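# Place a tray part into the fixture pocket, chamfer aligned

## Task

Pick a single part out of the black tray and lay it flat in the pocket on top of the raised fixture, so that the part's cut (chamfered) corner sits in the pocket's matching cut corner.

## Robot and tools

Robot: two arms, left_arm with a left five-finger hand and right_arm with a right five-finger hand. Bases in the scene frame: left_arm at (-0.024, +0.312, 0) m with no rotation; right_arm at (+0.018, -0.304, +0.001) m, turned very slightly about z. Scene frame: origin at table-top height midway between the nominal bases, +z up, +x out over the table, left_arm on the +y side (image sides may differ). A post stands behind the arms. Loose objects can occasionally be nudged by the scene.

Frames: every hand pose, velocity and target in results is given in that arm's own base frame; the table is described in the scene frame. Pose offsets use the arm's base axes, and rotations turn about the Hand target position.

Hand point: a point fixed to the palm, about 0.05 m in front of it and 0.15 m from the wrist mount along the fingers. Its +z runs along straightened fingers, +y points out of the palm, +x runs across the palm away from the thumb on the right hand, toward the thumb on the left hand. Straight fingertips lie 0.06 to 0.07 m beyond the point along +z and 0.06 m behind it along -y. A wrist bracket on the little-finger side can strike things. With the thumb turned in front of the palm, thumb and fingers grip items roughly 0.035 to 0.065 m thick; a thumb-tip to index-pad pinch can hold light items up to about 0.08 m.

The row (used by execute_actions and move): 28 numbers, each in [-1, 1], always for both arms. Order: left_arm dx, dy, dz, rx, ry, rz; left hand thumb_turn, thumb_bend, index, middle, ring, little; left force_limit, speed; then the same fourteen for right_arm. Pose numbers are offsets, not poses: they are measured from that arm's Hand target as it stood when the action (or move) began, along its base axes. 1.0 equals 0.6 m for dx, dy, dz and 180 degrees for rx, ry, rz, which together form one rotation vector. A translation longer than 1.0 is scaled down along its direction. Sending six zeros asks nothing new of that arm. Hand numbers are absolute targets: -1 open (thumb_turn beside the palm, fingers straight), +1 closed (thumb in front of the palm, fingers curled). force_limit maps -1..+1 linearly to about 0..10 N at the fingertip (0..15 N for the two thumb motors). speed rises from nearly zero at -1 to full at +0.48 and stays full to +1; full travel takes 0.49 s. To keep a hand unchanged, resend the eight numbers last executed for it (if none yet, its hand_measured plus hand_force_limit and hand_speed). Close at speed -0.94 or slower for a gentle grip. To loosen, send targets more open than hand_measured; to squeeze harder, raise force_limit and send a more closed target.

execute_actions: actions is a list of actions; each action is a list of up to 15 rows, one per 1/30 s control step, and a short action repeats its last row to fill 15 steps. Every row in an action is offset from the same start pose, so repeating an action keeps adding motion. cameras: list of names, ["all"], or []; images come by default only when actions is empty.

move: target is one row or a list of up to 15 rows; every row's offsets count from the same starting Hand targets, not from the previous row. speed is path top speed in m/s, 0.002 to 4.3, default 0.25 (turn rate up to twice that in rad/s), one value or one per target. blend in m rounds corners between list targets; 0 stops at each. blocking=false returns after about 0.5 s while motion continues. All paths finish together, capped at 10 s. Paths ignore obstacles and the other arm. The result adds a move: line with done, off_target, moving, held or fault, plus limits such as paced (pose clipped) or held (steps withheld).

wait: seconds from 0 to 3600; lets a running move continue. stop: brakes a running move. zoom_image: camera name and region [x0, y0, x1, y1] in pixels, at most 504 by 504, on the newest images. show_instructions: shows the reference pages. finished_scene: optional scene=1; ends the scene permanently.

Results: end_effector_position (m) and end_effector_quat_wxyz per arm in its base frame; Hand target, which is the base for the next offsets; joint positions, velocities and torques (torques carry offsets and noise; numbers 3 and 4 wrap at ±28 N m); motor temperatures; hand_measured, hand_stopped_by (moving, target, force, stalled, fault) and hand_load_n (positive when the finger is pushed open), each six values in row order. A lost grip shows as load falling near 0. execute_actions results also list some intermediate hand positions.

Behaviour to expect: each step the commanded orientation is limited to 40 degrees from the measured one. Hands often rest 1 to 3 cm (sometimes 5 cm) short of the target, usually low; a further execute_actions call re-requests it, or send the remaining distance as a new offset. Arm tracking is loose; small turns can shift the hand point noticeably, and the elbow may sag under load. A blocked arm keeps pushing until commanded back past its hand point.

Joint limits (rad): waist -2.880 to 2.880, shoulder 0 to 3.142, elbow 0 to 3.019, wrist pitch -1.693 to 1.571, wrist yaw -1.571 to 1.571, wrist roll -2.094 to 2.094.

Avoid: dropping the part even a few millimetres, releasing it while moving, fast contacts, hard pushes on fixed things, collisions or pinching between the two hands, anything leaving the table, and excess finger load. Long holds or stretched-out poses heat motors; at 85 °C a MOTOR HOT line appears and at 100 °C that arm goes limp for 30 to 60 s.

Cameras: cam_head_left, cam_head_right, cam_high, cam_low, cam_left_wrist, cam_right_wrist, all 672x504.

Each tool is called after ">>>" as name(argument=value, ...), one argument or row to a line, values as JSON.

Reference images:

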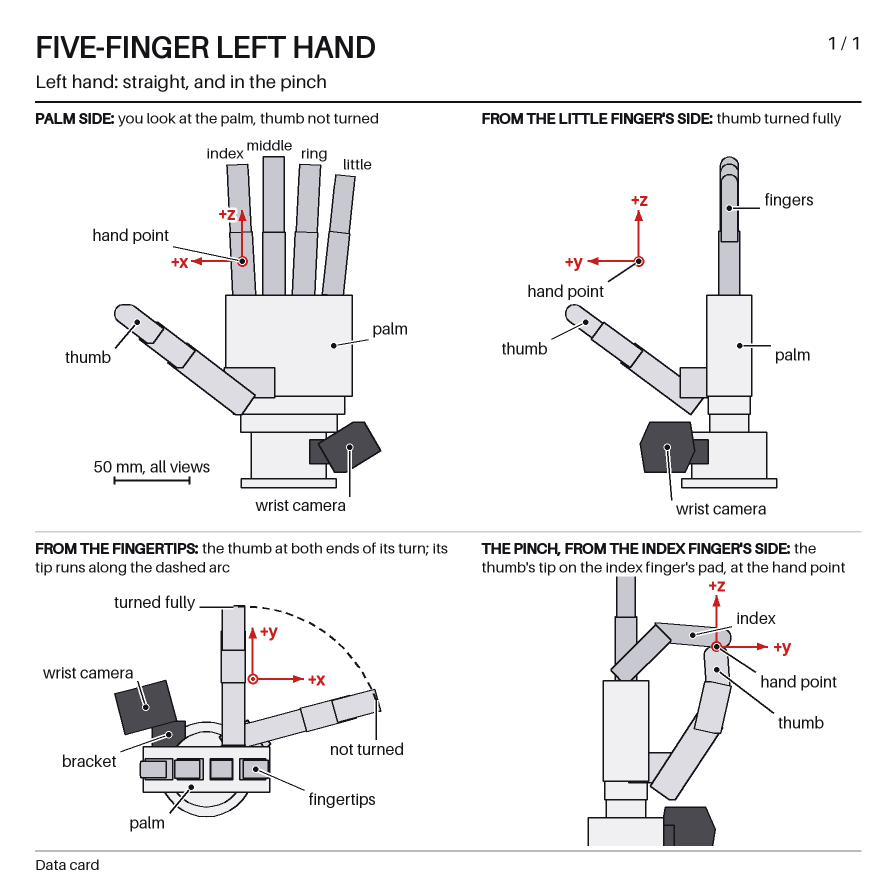

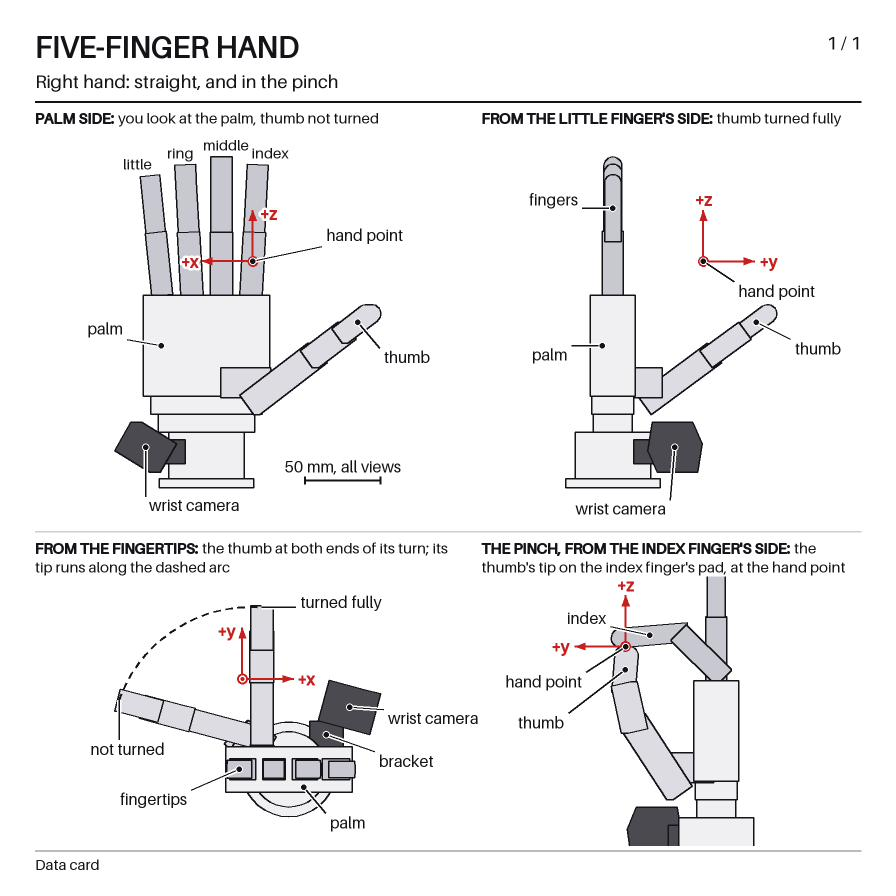

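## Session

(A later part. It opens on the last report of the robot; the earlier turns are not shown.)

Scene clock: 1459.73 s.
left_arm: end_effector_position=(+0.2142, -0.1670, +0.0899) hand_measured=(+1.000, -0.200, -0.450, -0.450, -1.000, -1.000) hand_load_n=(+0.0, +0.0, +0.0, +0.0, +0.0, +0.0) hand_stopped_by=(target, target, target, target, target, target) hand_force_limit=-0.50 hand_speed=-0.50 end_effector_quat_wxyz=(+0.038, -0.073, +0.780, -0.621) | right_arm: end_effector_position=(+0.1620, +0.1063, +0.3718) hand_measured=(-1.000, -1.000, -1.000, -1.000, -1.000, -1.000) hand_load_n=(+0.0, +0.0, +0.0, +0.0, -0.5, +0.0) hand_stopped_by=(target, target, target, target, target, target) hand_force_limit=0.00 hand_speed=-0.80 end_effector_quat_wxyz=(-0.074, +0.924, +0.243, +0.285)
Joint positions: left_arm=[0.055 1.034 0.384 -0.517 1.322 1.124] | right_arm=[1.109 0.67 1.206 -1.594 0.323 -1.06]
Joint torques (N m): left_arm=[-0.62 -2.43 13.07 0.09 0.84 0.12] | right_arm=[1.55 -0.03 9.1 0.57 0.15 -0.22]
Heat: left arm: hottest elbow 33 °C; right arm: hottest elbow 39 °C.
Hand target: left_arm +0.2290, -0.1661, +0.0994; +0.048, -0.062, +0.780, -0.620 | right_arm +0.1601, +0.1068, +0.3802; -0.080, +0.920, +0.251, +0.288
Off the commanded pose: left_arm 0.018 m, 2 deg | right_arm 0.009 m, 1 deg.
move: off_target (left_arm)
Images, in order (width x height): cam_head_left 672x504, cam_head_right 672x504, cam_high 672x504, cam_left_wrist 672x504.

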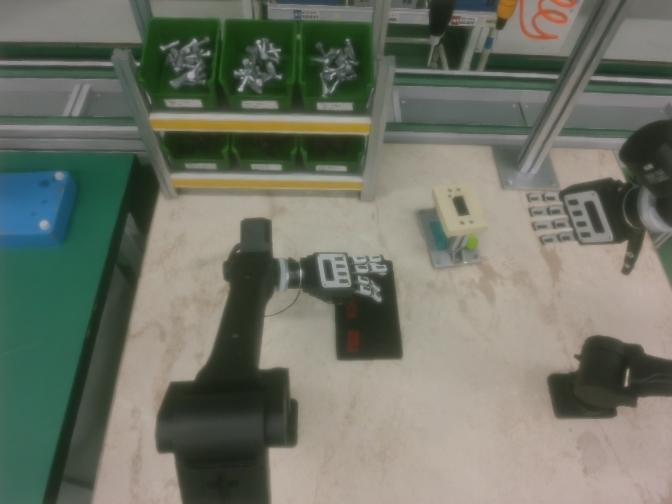

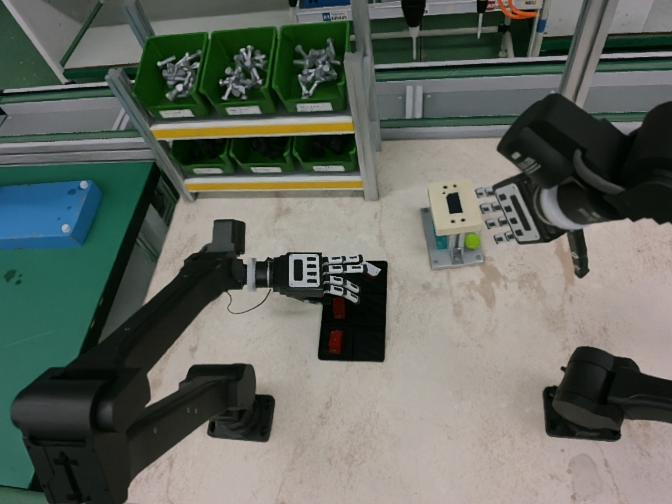

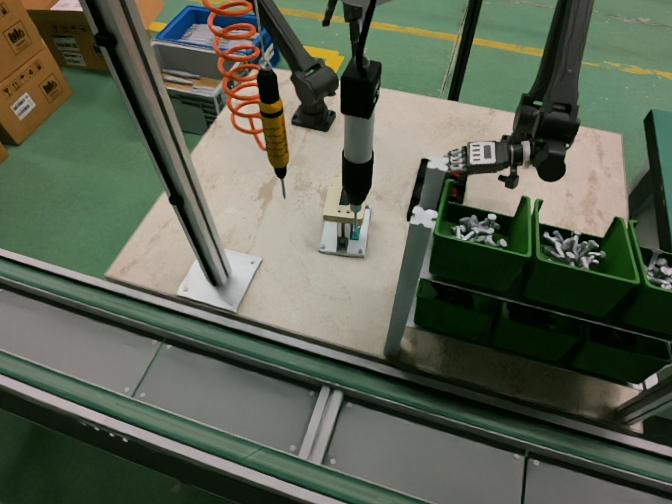

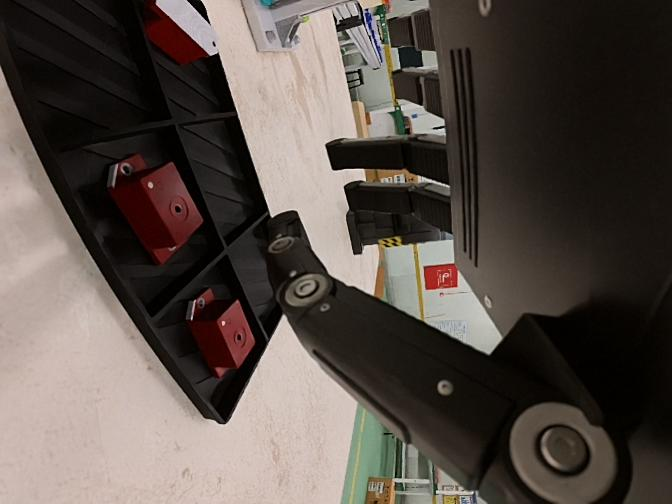

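>>> move(
  target=[0.005,0.0035,-0.082,0,0,0,1,-0.2,-0.45,-0.45,-1,-1,-0.5,-0.5,0,0,0,0,0,0,-1,-1,-1,-1,-1,-1,0,-0.8],
  speed=0.08,
  cameras=["cam_head_left","cam_head_right","cam_left_wrist"],
)

>>> zoom_image(
  camera="cam_head_right",
  region=[290, 250, 390, 350],
)

>>> zoom_image(
  camera="cam_left_wrist",
  region=[180, 80, 400, 300],
)

Scene clock: 1480.53 s.
left_arm: end_effector_position=(+0.2313, -0.1652, +0.0535) hand_measured=(+1.000, -0.200, -0.450, -0.450, -1.000, -1.000) hand_load_n=(+0.0, +0.0, +0.0, +0.0, +0.0, +0.0) hand_stopped_by=(target, target, target, target, target, target) hand_force_limit=-0.50 hand_speed=-0.50 end_effector_quat_wxyz=(+0.045, -0.062, +0.781, -0.620) | right_arm: end_effector_position=(+0.1620, +0.1063, +0.3718) hand_measured=(-1.000, -1.000, -1.000, -1.000, -1.000, -1.000) hand_load_n=(+0.0, +0.0, +0.0, +0.0, +0.0, +0.0) hand_stopped_by=(target, target, target, target, target, target) hand_force_limit=0.00 hand_speed=-0.80 end_effector_quat_wxyz=(-0.074, +0.924, +0.243, +0.285)
Joint positions: left_arm=[0.057 1.215 0.374 -0.346 1.323 1.168] | right_arm=[1.109 0.67 1.206 -1.594 0.323 -1.06]
Joint torques (N m): left_arm=[-0.15 -4.13 7.45 1.26 0.96 0.07] | right_arm=[1.2 0.03 9.13 0.57 0.13 -0.22]
Motor temperatures (°C): left_arm=[21 23 35 23 23 22] | right_arm=[20 22 39 22 23 23]
Heat: left arm: hottest elbow 35 °C; right arm: hottest elbow 39 °C.
Hand target: left_arm +0.2320, -0.1640, +0.0502; +0.048, -0.062, +0.780, -0.620 | right_arm +0.1601, +0.1068, +0.3802; -0.080, +0.920, +0.251, +0.288
Off the commanded pose: left_arm 0.004 m, 0 deg | right_arm 0.009 m, 1 deg.
move: done

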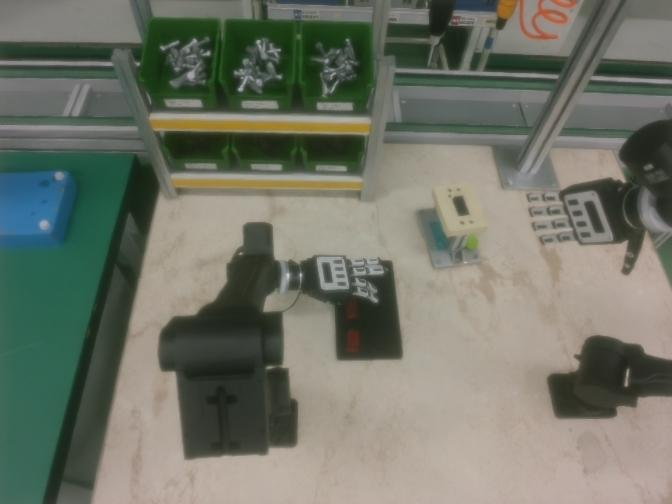

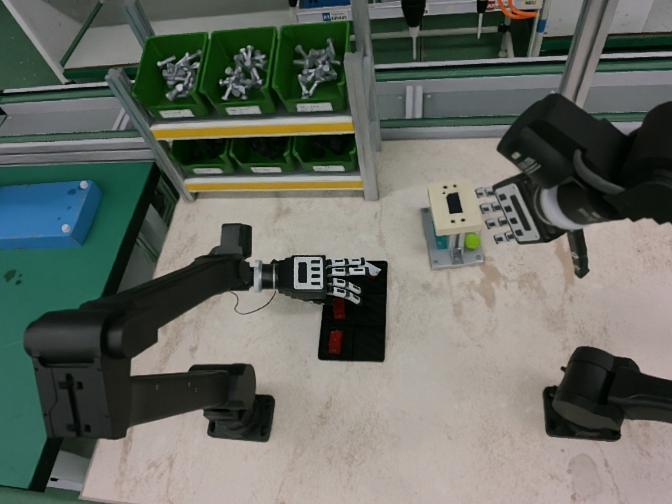

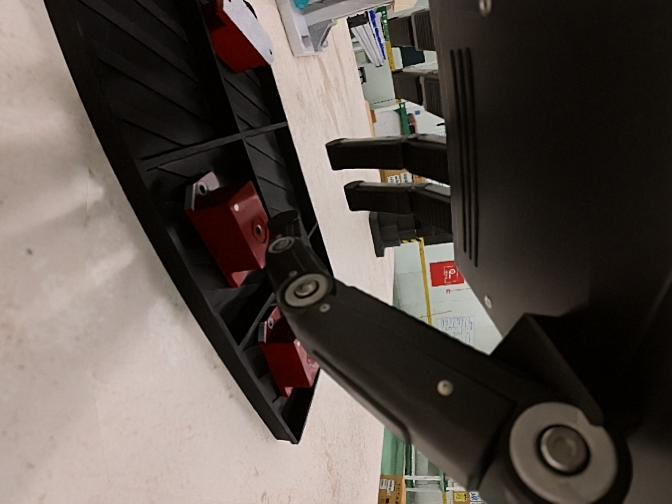

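Scaled by 5.040 from the camera's image (finer frame: 960x720).

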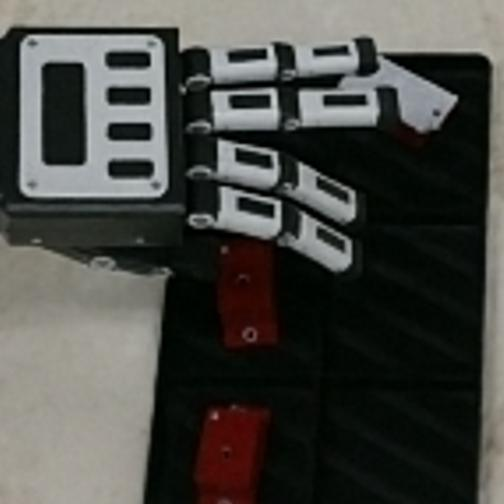

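Scaled by 2.291 from the camera's image (finer frame: 960x720).

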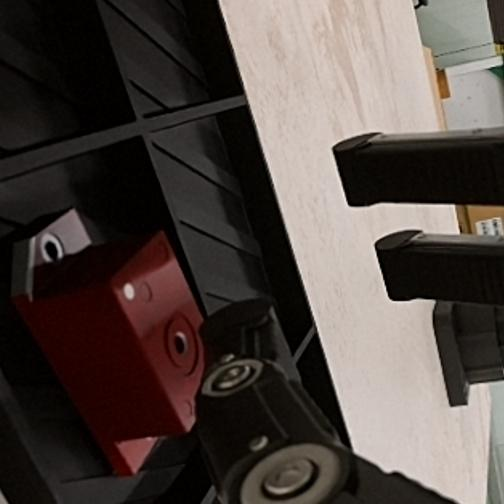

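>>> move(
  target=[-0.0117,-0.0033,-0.0287,0,0,0,1,-0.2,-0.45,-0.45,-1,-1,-0.5,-0.5,0,0,0,0,0,0,-1,-1,-1,-1,-1,-1,0,-0.8],
  speed=0.05,
  cameras=["cam_head_left","cam_head_right","cam_left_wrist"],
)

>>> zoom_image(
  camera="cam_head_right",
  region=[290, 250, 390, 350],
)

>>> zoom_image(
  camera="cam_left_wrist",
  region=[180, 80, 400, 300],
)

Scene clock: 1516.93 s.
left_arm: end_effector_position=(+0.2273, -0.1657, +0.0373) hand_measured=(+1.000, -0.200, -0.450, -0.450, -1.000, -1.000) hand_load_n=(+0.0, -0.5, +0.0, +0.0, +0.0, +0.0) hand_stopped_by=(target, target, target, target, target, target) hand_force_limit=-0.50 hand_speed=-0.50 end_effector_quat_wxyz=(+0.054, -0.055, +0.780, -0.621) | right_arm: end_effector_position=(+0.1620, +0.1063, +0.3718) hand_measured=(-1.000, -1.000, -1.000, -1.000, -1.000, -1.000) hand_load_n=(+0.0, +0.0, +0.0, +0.0, +0.0, +0.0) hand_stopped_by=(target, target, target, target, target, target) hand_force_limit=0.00 hand_speed=-0.80 end_effector_quat_wxyz=(-0.074, +0.924, +0.243, +0.285)
Joint positions: left_arm=[0.057 1.256 0.335 -0.24 1.326 1.166] | right_arm=[1.109 0.67 1.206 -1.594 0.323 -1.06]
Joint torques (N m): left_arm=[-0.67 -3.96 6.64 1.05 0.73 -0.12] | right_arm=[1.26 -0.09 9.14 0.64 0.14 -0.22]
Heat: left arm: hottest elbow 33 °C; right arm: hottest elbow 39 °C.
Hand target: left_arm +0.2249, -0.1660, +0.0329; +0.048, -0.062, +0.780, -0.620 | right_arm +0.1601, +0.1068, +0.3802; -0.080, +0.920, +0.251, +0.288
Off the commanded pose: left_arm 0.005 m, 1 deg | right_arm 0.009 m, 1 deg.
move: done

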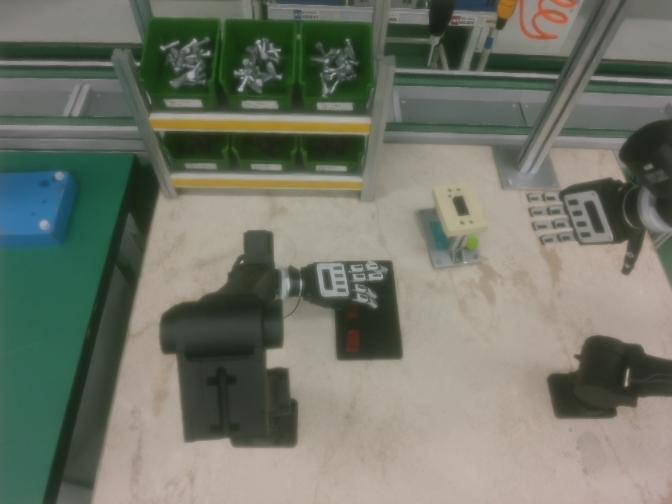

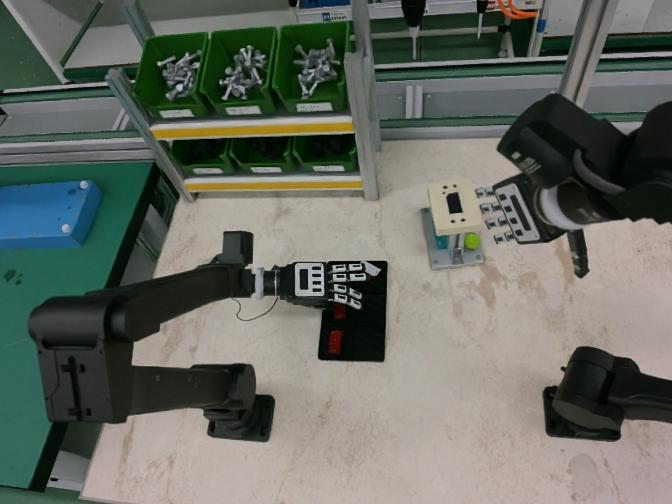

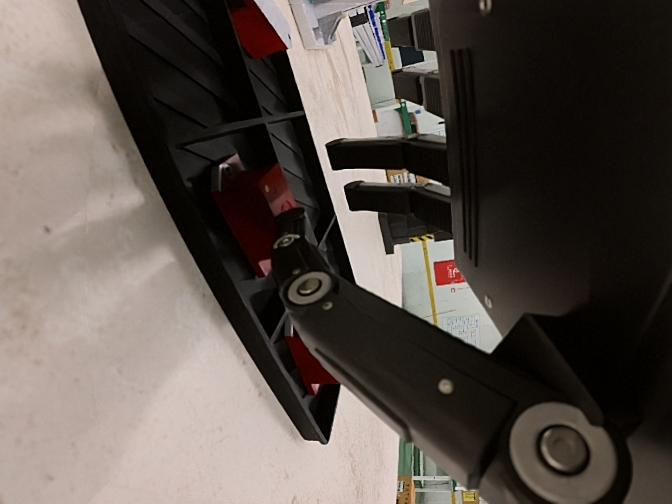

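Scaled by 5.040 from the camera's image (finer frame: 960x720).

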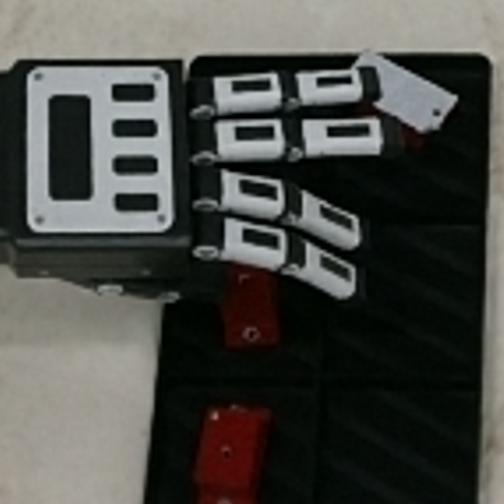

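Scaled by 2.291 from the camera's image (finer frame: 960x720).

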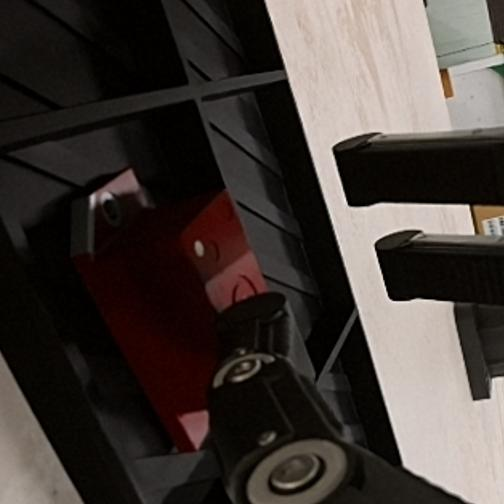

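>>> move(
  target=[
    [0,0,0.032,0,0,0,1,-0.2,-0.45,-0.45,-1,-1,-0.5,-0.5,0,0,0,0,0,0,-1,-1,-1,-1,-1,-1,0,-0.8],
    [-0.009,0.0067,0.032,0,0,0,1,-0.2,-0.45,-0.45,-1,-1,-0.5,-0.5,0,0,0,0,0,0,-1,-1,-1,-1,-1,-1,0,-0.8],
    [-0.009,0.0067,-0.0098,0,0,0,1,-0.2,-0.45,-0.45,-1,-1,-0.5,-0.5,0,0,0,0,0,0,-1,-1,-1,-1,-1,-1,0,-0.8],
  ],
  speed=0.06,
  cameras=["cam_head_left","cam_head_right","cam_left_wrist"],
)

>>> zoom_image(
  camera="cam_head_right",
  region=[290, 250, 390, 350],
)

>>> zoom_image(
  camera="cam_left_wrist",
  region=[180, 80, 400, 300],
)

Scene clock: 1573.87 s.
left_arm: end_effector_position=(+0.2189, -0.1634, +0.0305) hand_measured=(+1.000, -0.200, -0.450, -0.450, -1.000, -1.000) hand_load_n=(+0.0, +0.5, +0.0, +0.0, -0.5, +0.0) hand_stopped_by=(target, target, target, target, target, target) hand_force_limit=-0.50 hand_speed=-0.50 end_effector_quat_wxyz=(+0.044, -0.063, +0.781, -0.620) | right_arm: end_effector_position=(+0.1620, +0.1063, +0.3718) hand_measured=(-1.000, -1.000, -1.000, -1.000, -1.000, -1.000) hand_load_n=(+0.0, +0.0, +0.0, +0.0, +0.0, +0.5) hand_stopped_by=(target, target, target, target, target, target) hand_force_limit=0.00 hand_speed=-0.80 end_effector_quat_wxyz=(-0.074, +0.924, +0.243, +0.285)
Joint positions: left_arm=[0.068 1.274 0.329 -0.287 1.328 1.214] | right_arm=[1.109 0.67 1.206 -1.594 0.323 -1.06]
Joint torques (N m): left_arm=[-0.09 -4.07 6.46 1.13 0.96 0.09] | right_arm=[1.2 -0.15 9.13 0.57 0.15 -0.23]
Heat: left arm: hottest elbow 31 °C; right arm: hottest elbow 39 °C.
Hand target: left_arm +0.2196, -0.1619, +0.0271; +0.048, -0.062, +0.780, -0.620 | right_arm +0.1601, +0.1068, +0.3802; -0.080, +0.920, +0.251, +0.288
Off the commanded pose: left_arm 0.004 m, 1 deg | right_arm 0.009 m, 1 deg.
move: done

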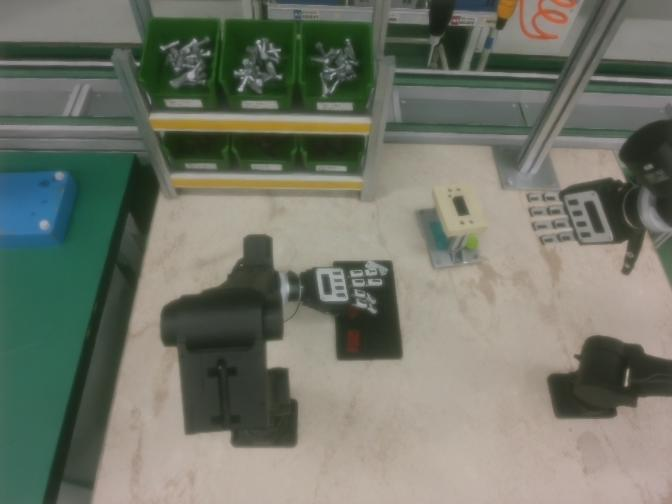

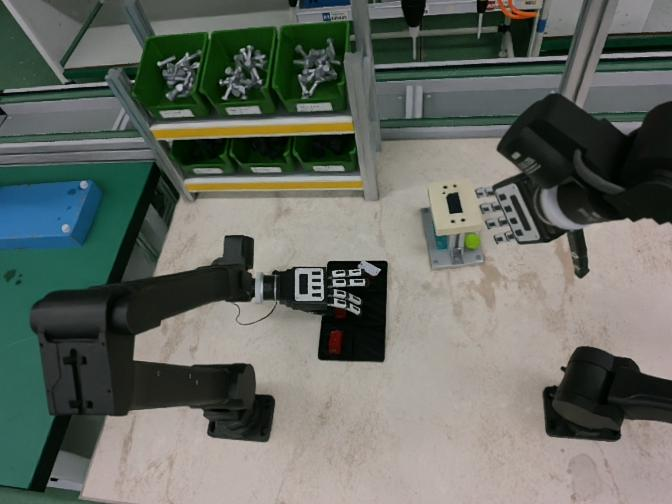

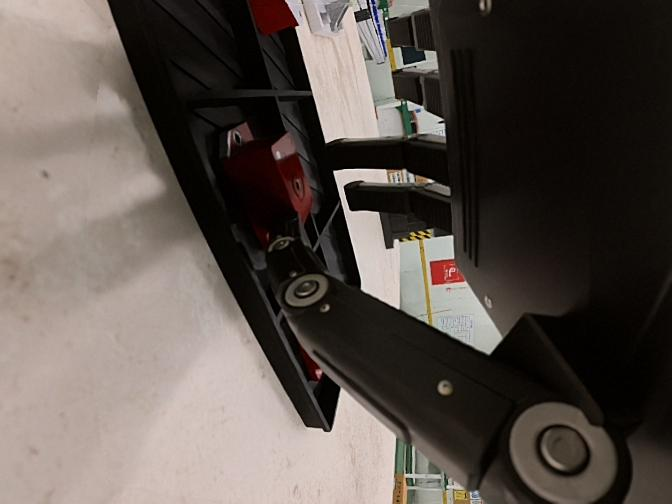

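Scaled by 5.040 from the camera's image (finer frame: 960x720).

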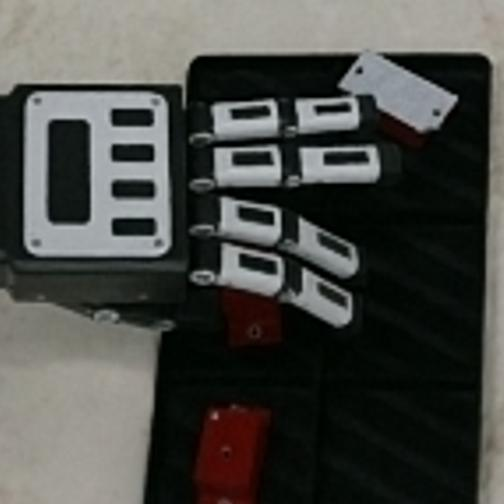

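Scaled by 2.291 from the camera's image (finer frame: 960x720).

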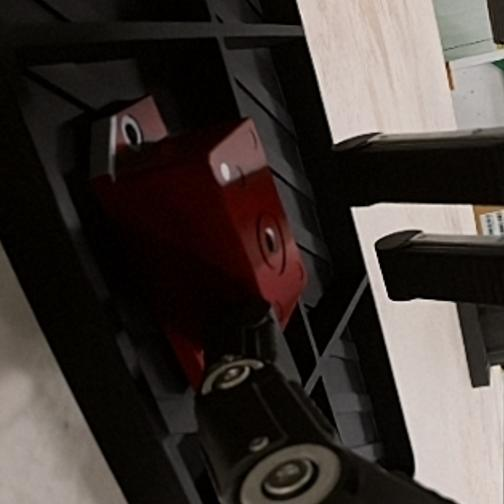

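>>> move(
  target=[
    [0.0085,-0.0035,0.03,0,0,0,1,-0.2,-0.45,-0.45,-1,-1,-0.5,-0.5,0,0,0,0,0,0,-1,-1,-1,-1,-1,-1,0,-0.8],
    [0.0085,-0.0035,-0.0117,0,0,0,1,-0.2,-0.45,-0.45,-1,-1,-0.5,-0.5,0,0,0,0,0,0,-1,-1,-1,-1,-1,-1,0,-0.8],
  ],
  speed=0.06,
  cameras=["cam_head_left","cam_head_right","cam_left_wrist"],
)

>>> zoom_image(
  camera="cam_head_right",
  region=[290, 250, 390, 350],
)

>>> zoom_image(
  camera="cam_left_wrist",
  region=[180, 80, 400, 300],
)

Scene clock: 1607.77 s.
left_arm: end_effector_position=(+0.2276, -0.1630, +0.0237) hand_measured=(+1.000, -0.200, -0.450, -0.450, -1.000, -1.000) hand_load_n=(+0.0, +0.0, +0.0, +0.0, +0.0, +0.0) hand_stopped_by=(target, target, target, target, target, target) hand_force_limit=-0.50 hand_speed=-0.50 end_effector_quat_wxyz=(+0.053, -0.058, +0.780, -0.621) | right_arm: end_effector_position=(+0.1620, +0.1063, +0.3718) hand_measured=(-1.000, -1.000, -1.000, -1.000, -1.000, -1.000) hand_load_n=(+0.0, +0.0, +0.0, +0.0, +0.0, +0.0) hand_stopped_by=(target, target, target, target, target, target) hand_force_limit=0.00 hand_speed=-0.80 end_effector_quat_wxyz=(-0.074, +0.924, +0.243, +0.285)
Joint positions: left_arm=[0.068 1.318 0.329 -0.204 1.328 1.195] | right_arm=[1.109 0.67 1.206 -1.594 0.323 -1.06]
Joint torques (N m): left_arm=[-0.85 -4.54 6 1.07 0.8 -0.1] | right_arm=[1.2 0.09 9.13 0.58 0.14 -0.21]
Heat: left arm: hottest elbow 31 °C; right arm: hottest elbow 40 °C.
Hand target: left_arm +0.2247, -0.1640, +0.0201; +0.048, -0.062, +0.780, -0.620 | right_arm +0.1601, +0.1068, +0.3802; -0.080, +0.920, +0.251, +0.288
Off the commanded pose: left_arm 0.005 m, 1 deg | right_arm 0.009 m, 1 deg.
move: done

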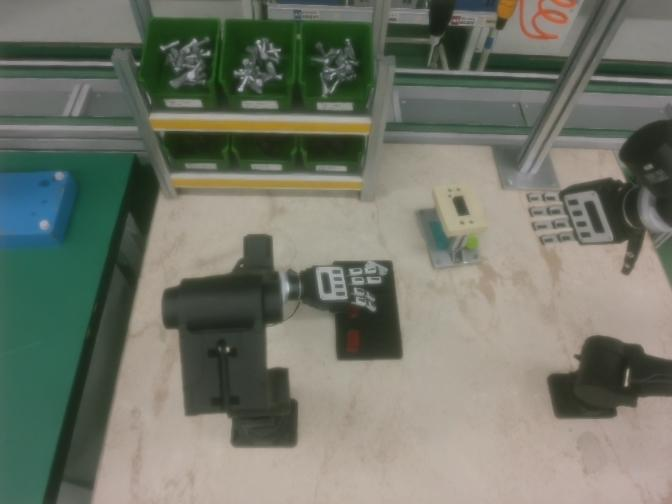

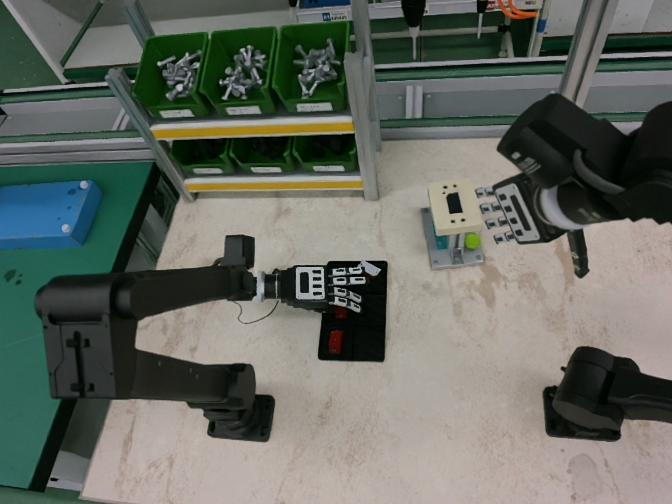

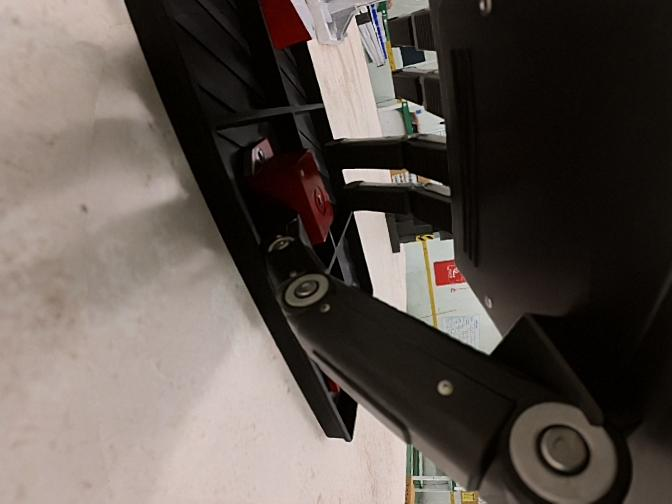

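Scaled by 5.040 from the camera's image (finer frame: 960x720).

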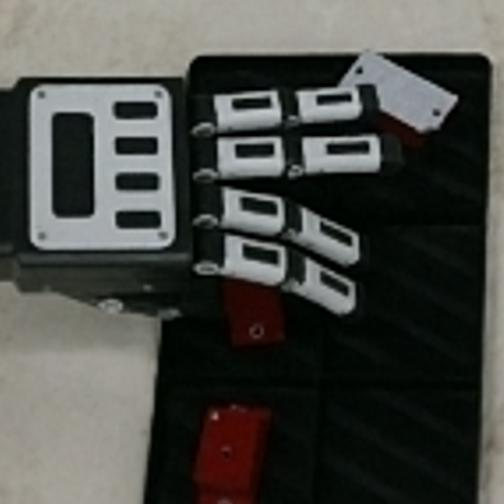

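Scaled by 2.291 from the camera's image (finer frame: 960x720).

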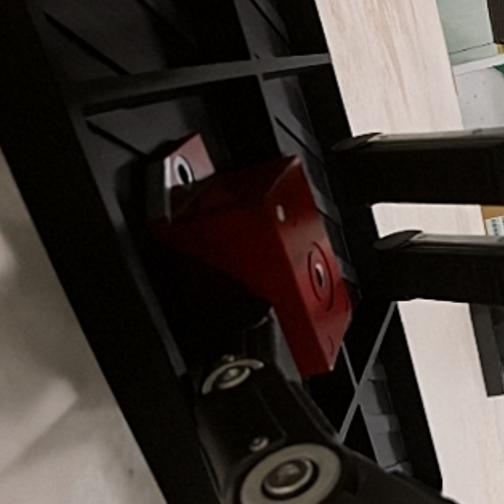

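>>> move(
  target=[0,0,0,0,0,0,1,-0.2,0.15,0.15,-1,-1,-0.4,-0.92,0,0,0,0,0,0,-1,-1,-1,-1,-1,-1,0,-0.8],
  cameras=["cam_head_left","cam_head_right","cam_left_wrist"],
)

>>> zoom_image(
  camera="cam_head_right",
  region=[290, 250, 390, 350],
)

>>> zoom_image(
  camera="cam_left_wrist",
  region=[180, 80, 400, 300],
)

Scene clock: 1629.50 s.
left_arm: end_effector_position=(+0.2275, -0.1640, +0.0255) hand_measured=(+1.000, -0.200, -0.040, -0.206, -1.000, -1.000) hand_load_n=(+0.0, +1.5, +3.0, +2.0, +0.0, +0.0) hand_stopped_by=(target, target, force, force, target, target) hand_force_limit=-0.40 hand_speed=-0.92 end_effector_quat_wxyz=(+0.053, -0.055, +0.777, -0.625) | right_arm: end_effector_position=(+0.1620, +0.1063, +0.3718) hand_measured=(-1.000, -1.000, -1.000, -1.000, -1.000, -1.000) hand_load_n=(+0.0, +0.0, +0.0, +0.0, -0.5, +0.0) hand_stopped_by=(target, target, target, target, target, target) hand_force_limit=0.00 hand_speed=-0.80 end_effector_quat_wxyz=(-0.074, +0.924, +0.243, +0.285)
Joint positions: left_arm=[0.068 1.318 0.329 -0.201 1.338 1.195] | right_arm=[1.109 0.67 1.206 -1.594 0.323 -1.06]
Joint torques (N m): left_arm=[-0.85 -4.6 5.98 1.05 0.3 -0.1] | right_arm=[1.38 -0.21 9.13 0.62 0.13 -0.22]
Heat: left arm: hottest elbow 31 °C; right arm: hottest elbow 40 °C.
Hand target: left_arm +0.2247, -0.1640, +0.0201; +0.049, -0.062, +0.780, -0.620 | right_arm +0.1601, +0.1068, +0.3802; -0.080, +0.920, +0.251, +0.288
Off the commanded pose: left_arm 0.006 m, 1 deg | right_arm 0.009 m, 1 deg.
move: done

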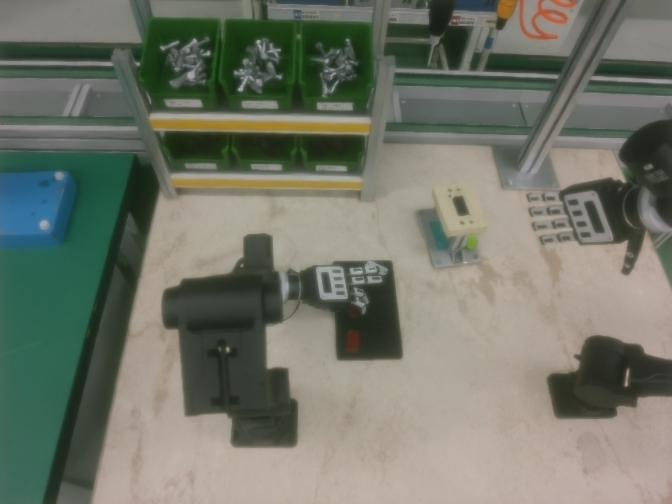

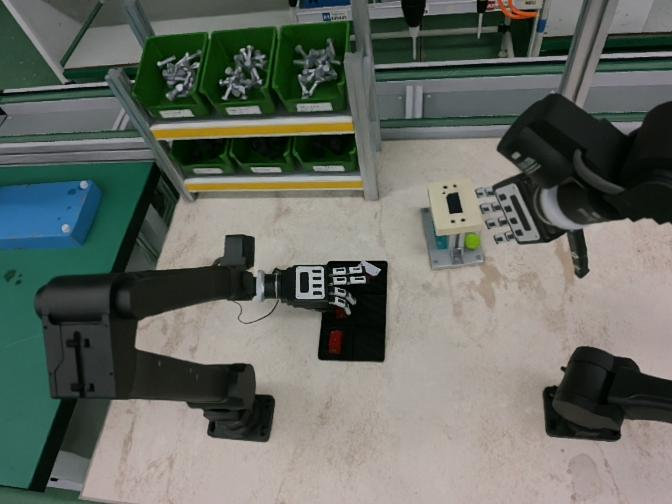

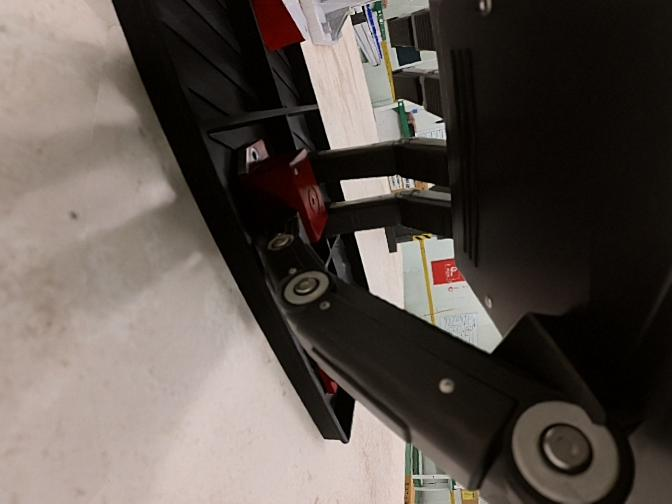

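Scaled by 5.040 from the camera's image (finer frame: 960x720).

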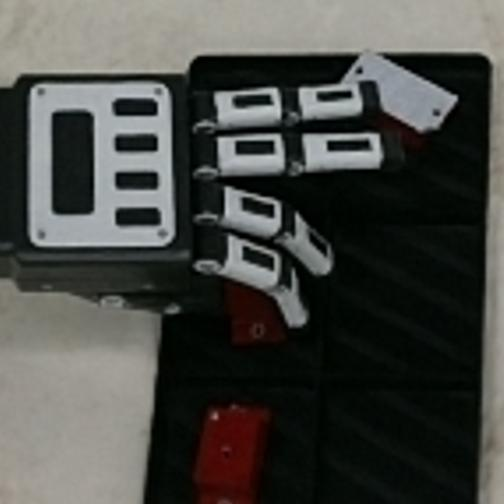

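Scaled by 2.291 from the camera's image (finer frame: 960x720).

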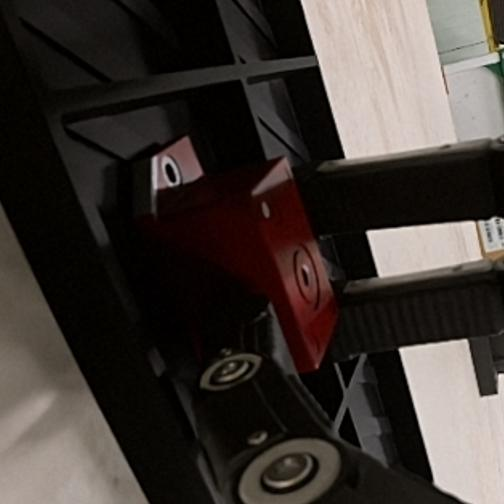

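>>> move(
  target=[0,0,0,0,0,0,1,-0.2,0.2,0.2,-1,-1,0.0,-0.94,0,0,0,0,0,0,-1,-1,-1,-1,-1,-1,0,-0.8],
  cameras=["cam_left_wrist"],
)

>>> zoom_image(
  camera="cam_left_wrist",
  region=[180, 80, 400, 300],
)

Scene clock: 1641.50 s.
left_arm: end_effector_position=(+0.2265, -0.1655, +0.0283) hand_measured=(+1.000, -0.202, -0.030, -0.044, -1.000, -1.000) hand_load_n=(+0.0, +5.0, +5.0, +4.5, +0.0, +0.0) hand_stopped_by=(target, target, force, force, target, target) hand_force_limit=0.00 hand_speed=-0.94 end_effector_quat_wxyz=(+0.051, -0.053, +0.772, -0.631) | right_arm: end_effector_position=(+0.1620, +0.1063, +0.3718) hand_measured=(-1.000, -1.000, -1.000, -1.000, -1.000, -1.000) hand_load_n=(+0.0, +0.0, +0.0, +0.0, +0.0, +0.0) hand_stopped_by=(target, target, target, target, target, target) hand_force_limit=0.00 hand_speed=-0.80 end_effector_quat_wxyz=(-0.074, +0.924, +0.243, +0.285)
Joint positions: left_arm=[0.068 1.318 0.329 -0.201 1.355 1.195] | right_arm=[1.109 0.67 1.206 -1.594 0.323 -1.06]
Joint torques (N m): left_arm=[-0.79 -4.66 5.98 0.96 -0.47 -0.08] | right_arm=[1.44 -0.15 9.14 0.62 0.16 -0.23]
Heat: left arm: hottest elbow 31 °C; right arm: hottest elbow 40 °C.
Hand target: left_arm +0.2247, -0.1640, +0.0201; +0.049, -0.062, +0.780, -0.620 | right_arm +0.1601, +0.1068, +0.3802; -0.080, +0.920, +0.251, +0.288
Off the commanded pose: left_arm 0.008 m, 2 deg | right_arm 0.009 m, 1 deg.
move: done

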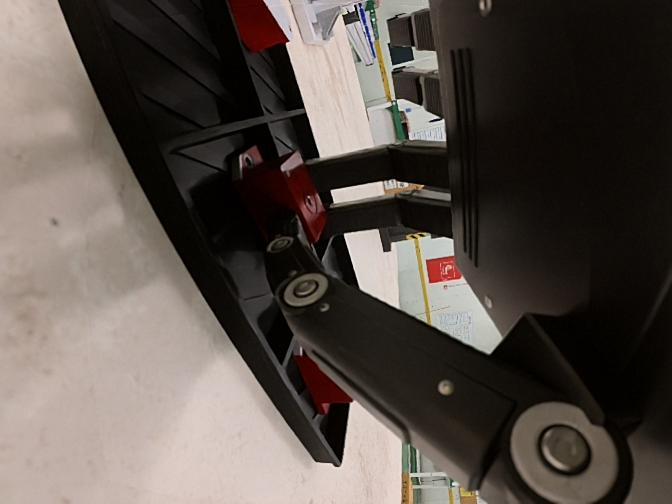

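Scaled by 2.291 from the camera's image (finer frame: 960x720).

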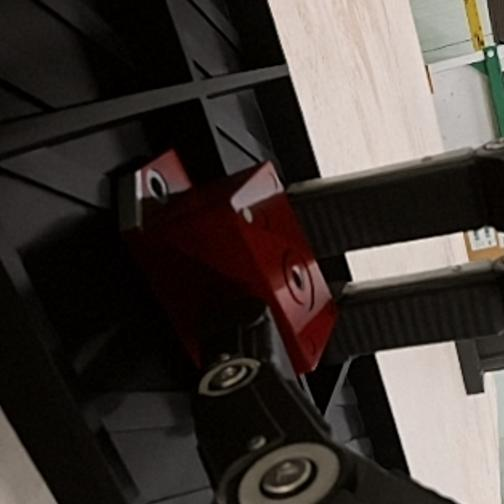

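>>> move(
  target=[0.005,0,0.1,0,0,0,1,-0.2,0.2,0.2,-1,-1,0.0,-0.94,0,0,0,0,0,0,-1,-1,-1,-1,-1,-1,0,-0.8],
  speed=0.06,
  cameras=["cam_head_left","cam_head_right","cam_left_wrist"],
)

>>> zoom_image(
  camera="cam_left_wrist",
  region=[180, 80, 400, 300],
)

Scene clock: 1653.57 s.
left_arm: end_effector_position=(+0.2123, -0.1639, +0.0663) hand_measured=(+1.000, -0.202, -0.030, -0.042, -1.000, -1.000) hand_load_n=(+0.0, +5.5, +5.0, +1.0, +0.0, +0.0) hand_stopped_by=(target, target, force, force, target, target) hand_force_limit=0.00 hand_speed=-0.94 end_effector_quat_wxyz=(+0.035, -0.076, +0.781, -0.619) | right_arm: end_effector_position=(+0.1620, +0.1063, +0.3718) hand_measured=(-1.000, -1.000, -1.000, -1.000, -1.000, -1.000) hand_load_n=(+0.0, +0.0, +0.0, +0.0, +0.5, +0.0) hand_stopped_by=(target, target, target, target, target, target) hand_force_limit=0.00 hand_speed=-0.80 end_effector_quat_wxyz=(-0.074, +0.924, +0.243, +0.285)
Joint positions: left_arm=[0.068 1.114 0.357 -0.466 1.323 1.173] | right_arm=[1.109 0.67 1.206 -1.594 0.323 -1.06]
Joint torques (N m): left_arm=[-0.97 -4.72 12.26 0.17 1 0.02] | right_arm=[1.08 -0.09 9.09 0.58 0.14 -0.21]
Heat: left arm: hottest elbow 31 °C; right arm: hottest elbow 40 °C.
Hand target: left_arm +0.2277, -0.1640, +0.0800; +0.048, -0.062, +0.780, -0.620 | right_arm +0.1601, +0.1068, +0.3802; -0.080, +0.920, +0.251, +0.288
Off the commanded pose: left_arm 0.021 m, 2 deg | right_arm 0.009 m, 1 deg.
move: off_target (left_arm)

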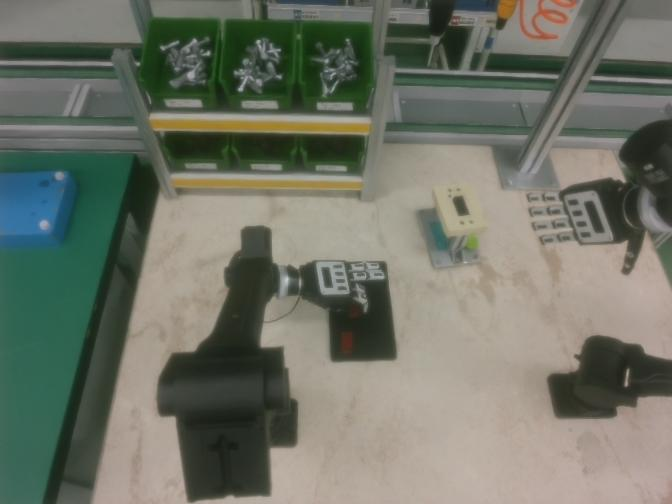

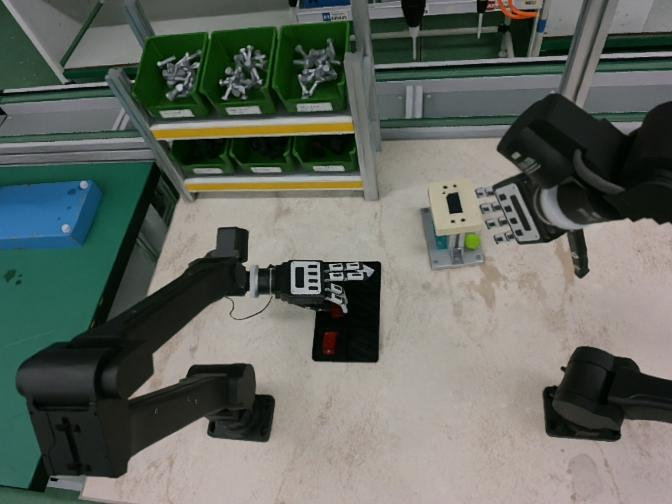

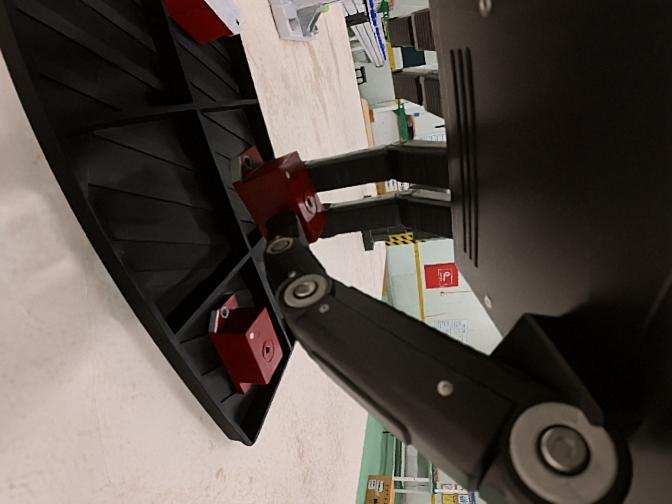

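Scaled by 2.291 from the camera's image (finer frame: 960x720).

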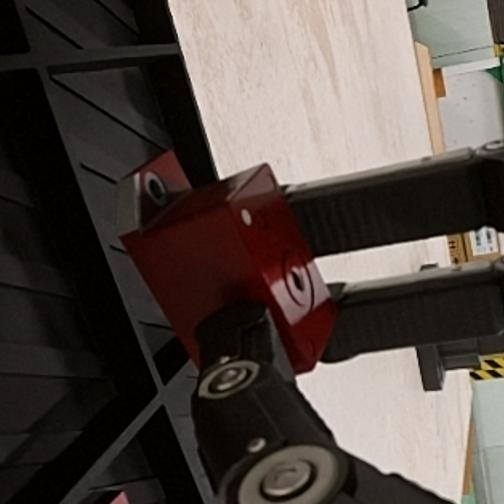

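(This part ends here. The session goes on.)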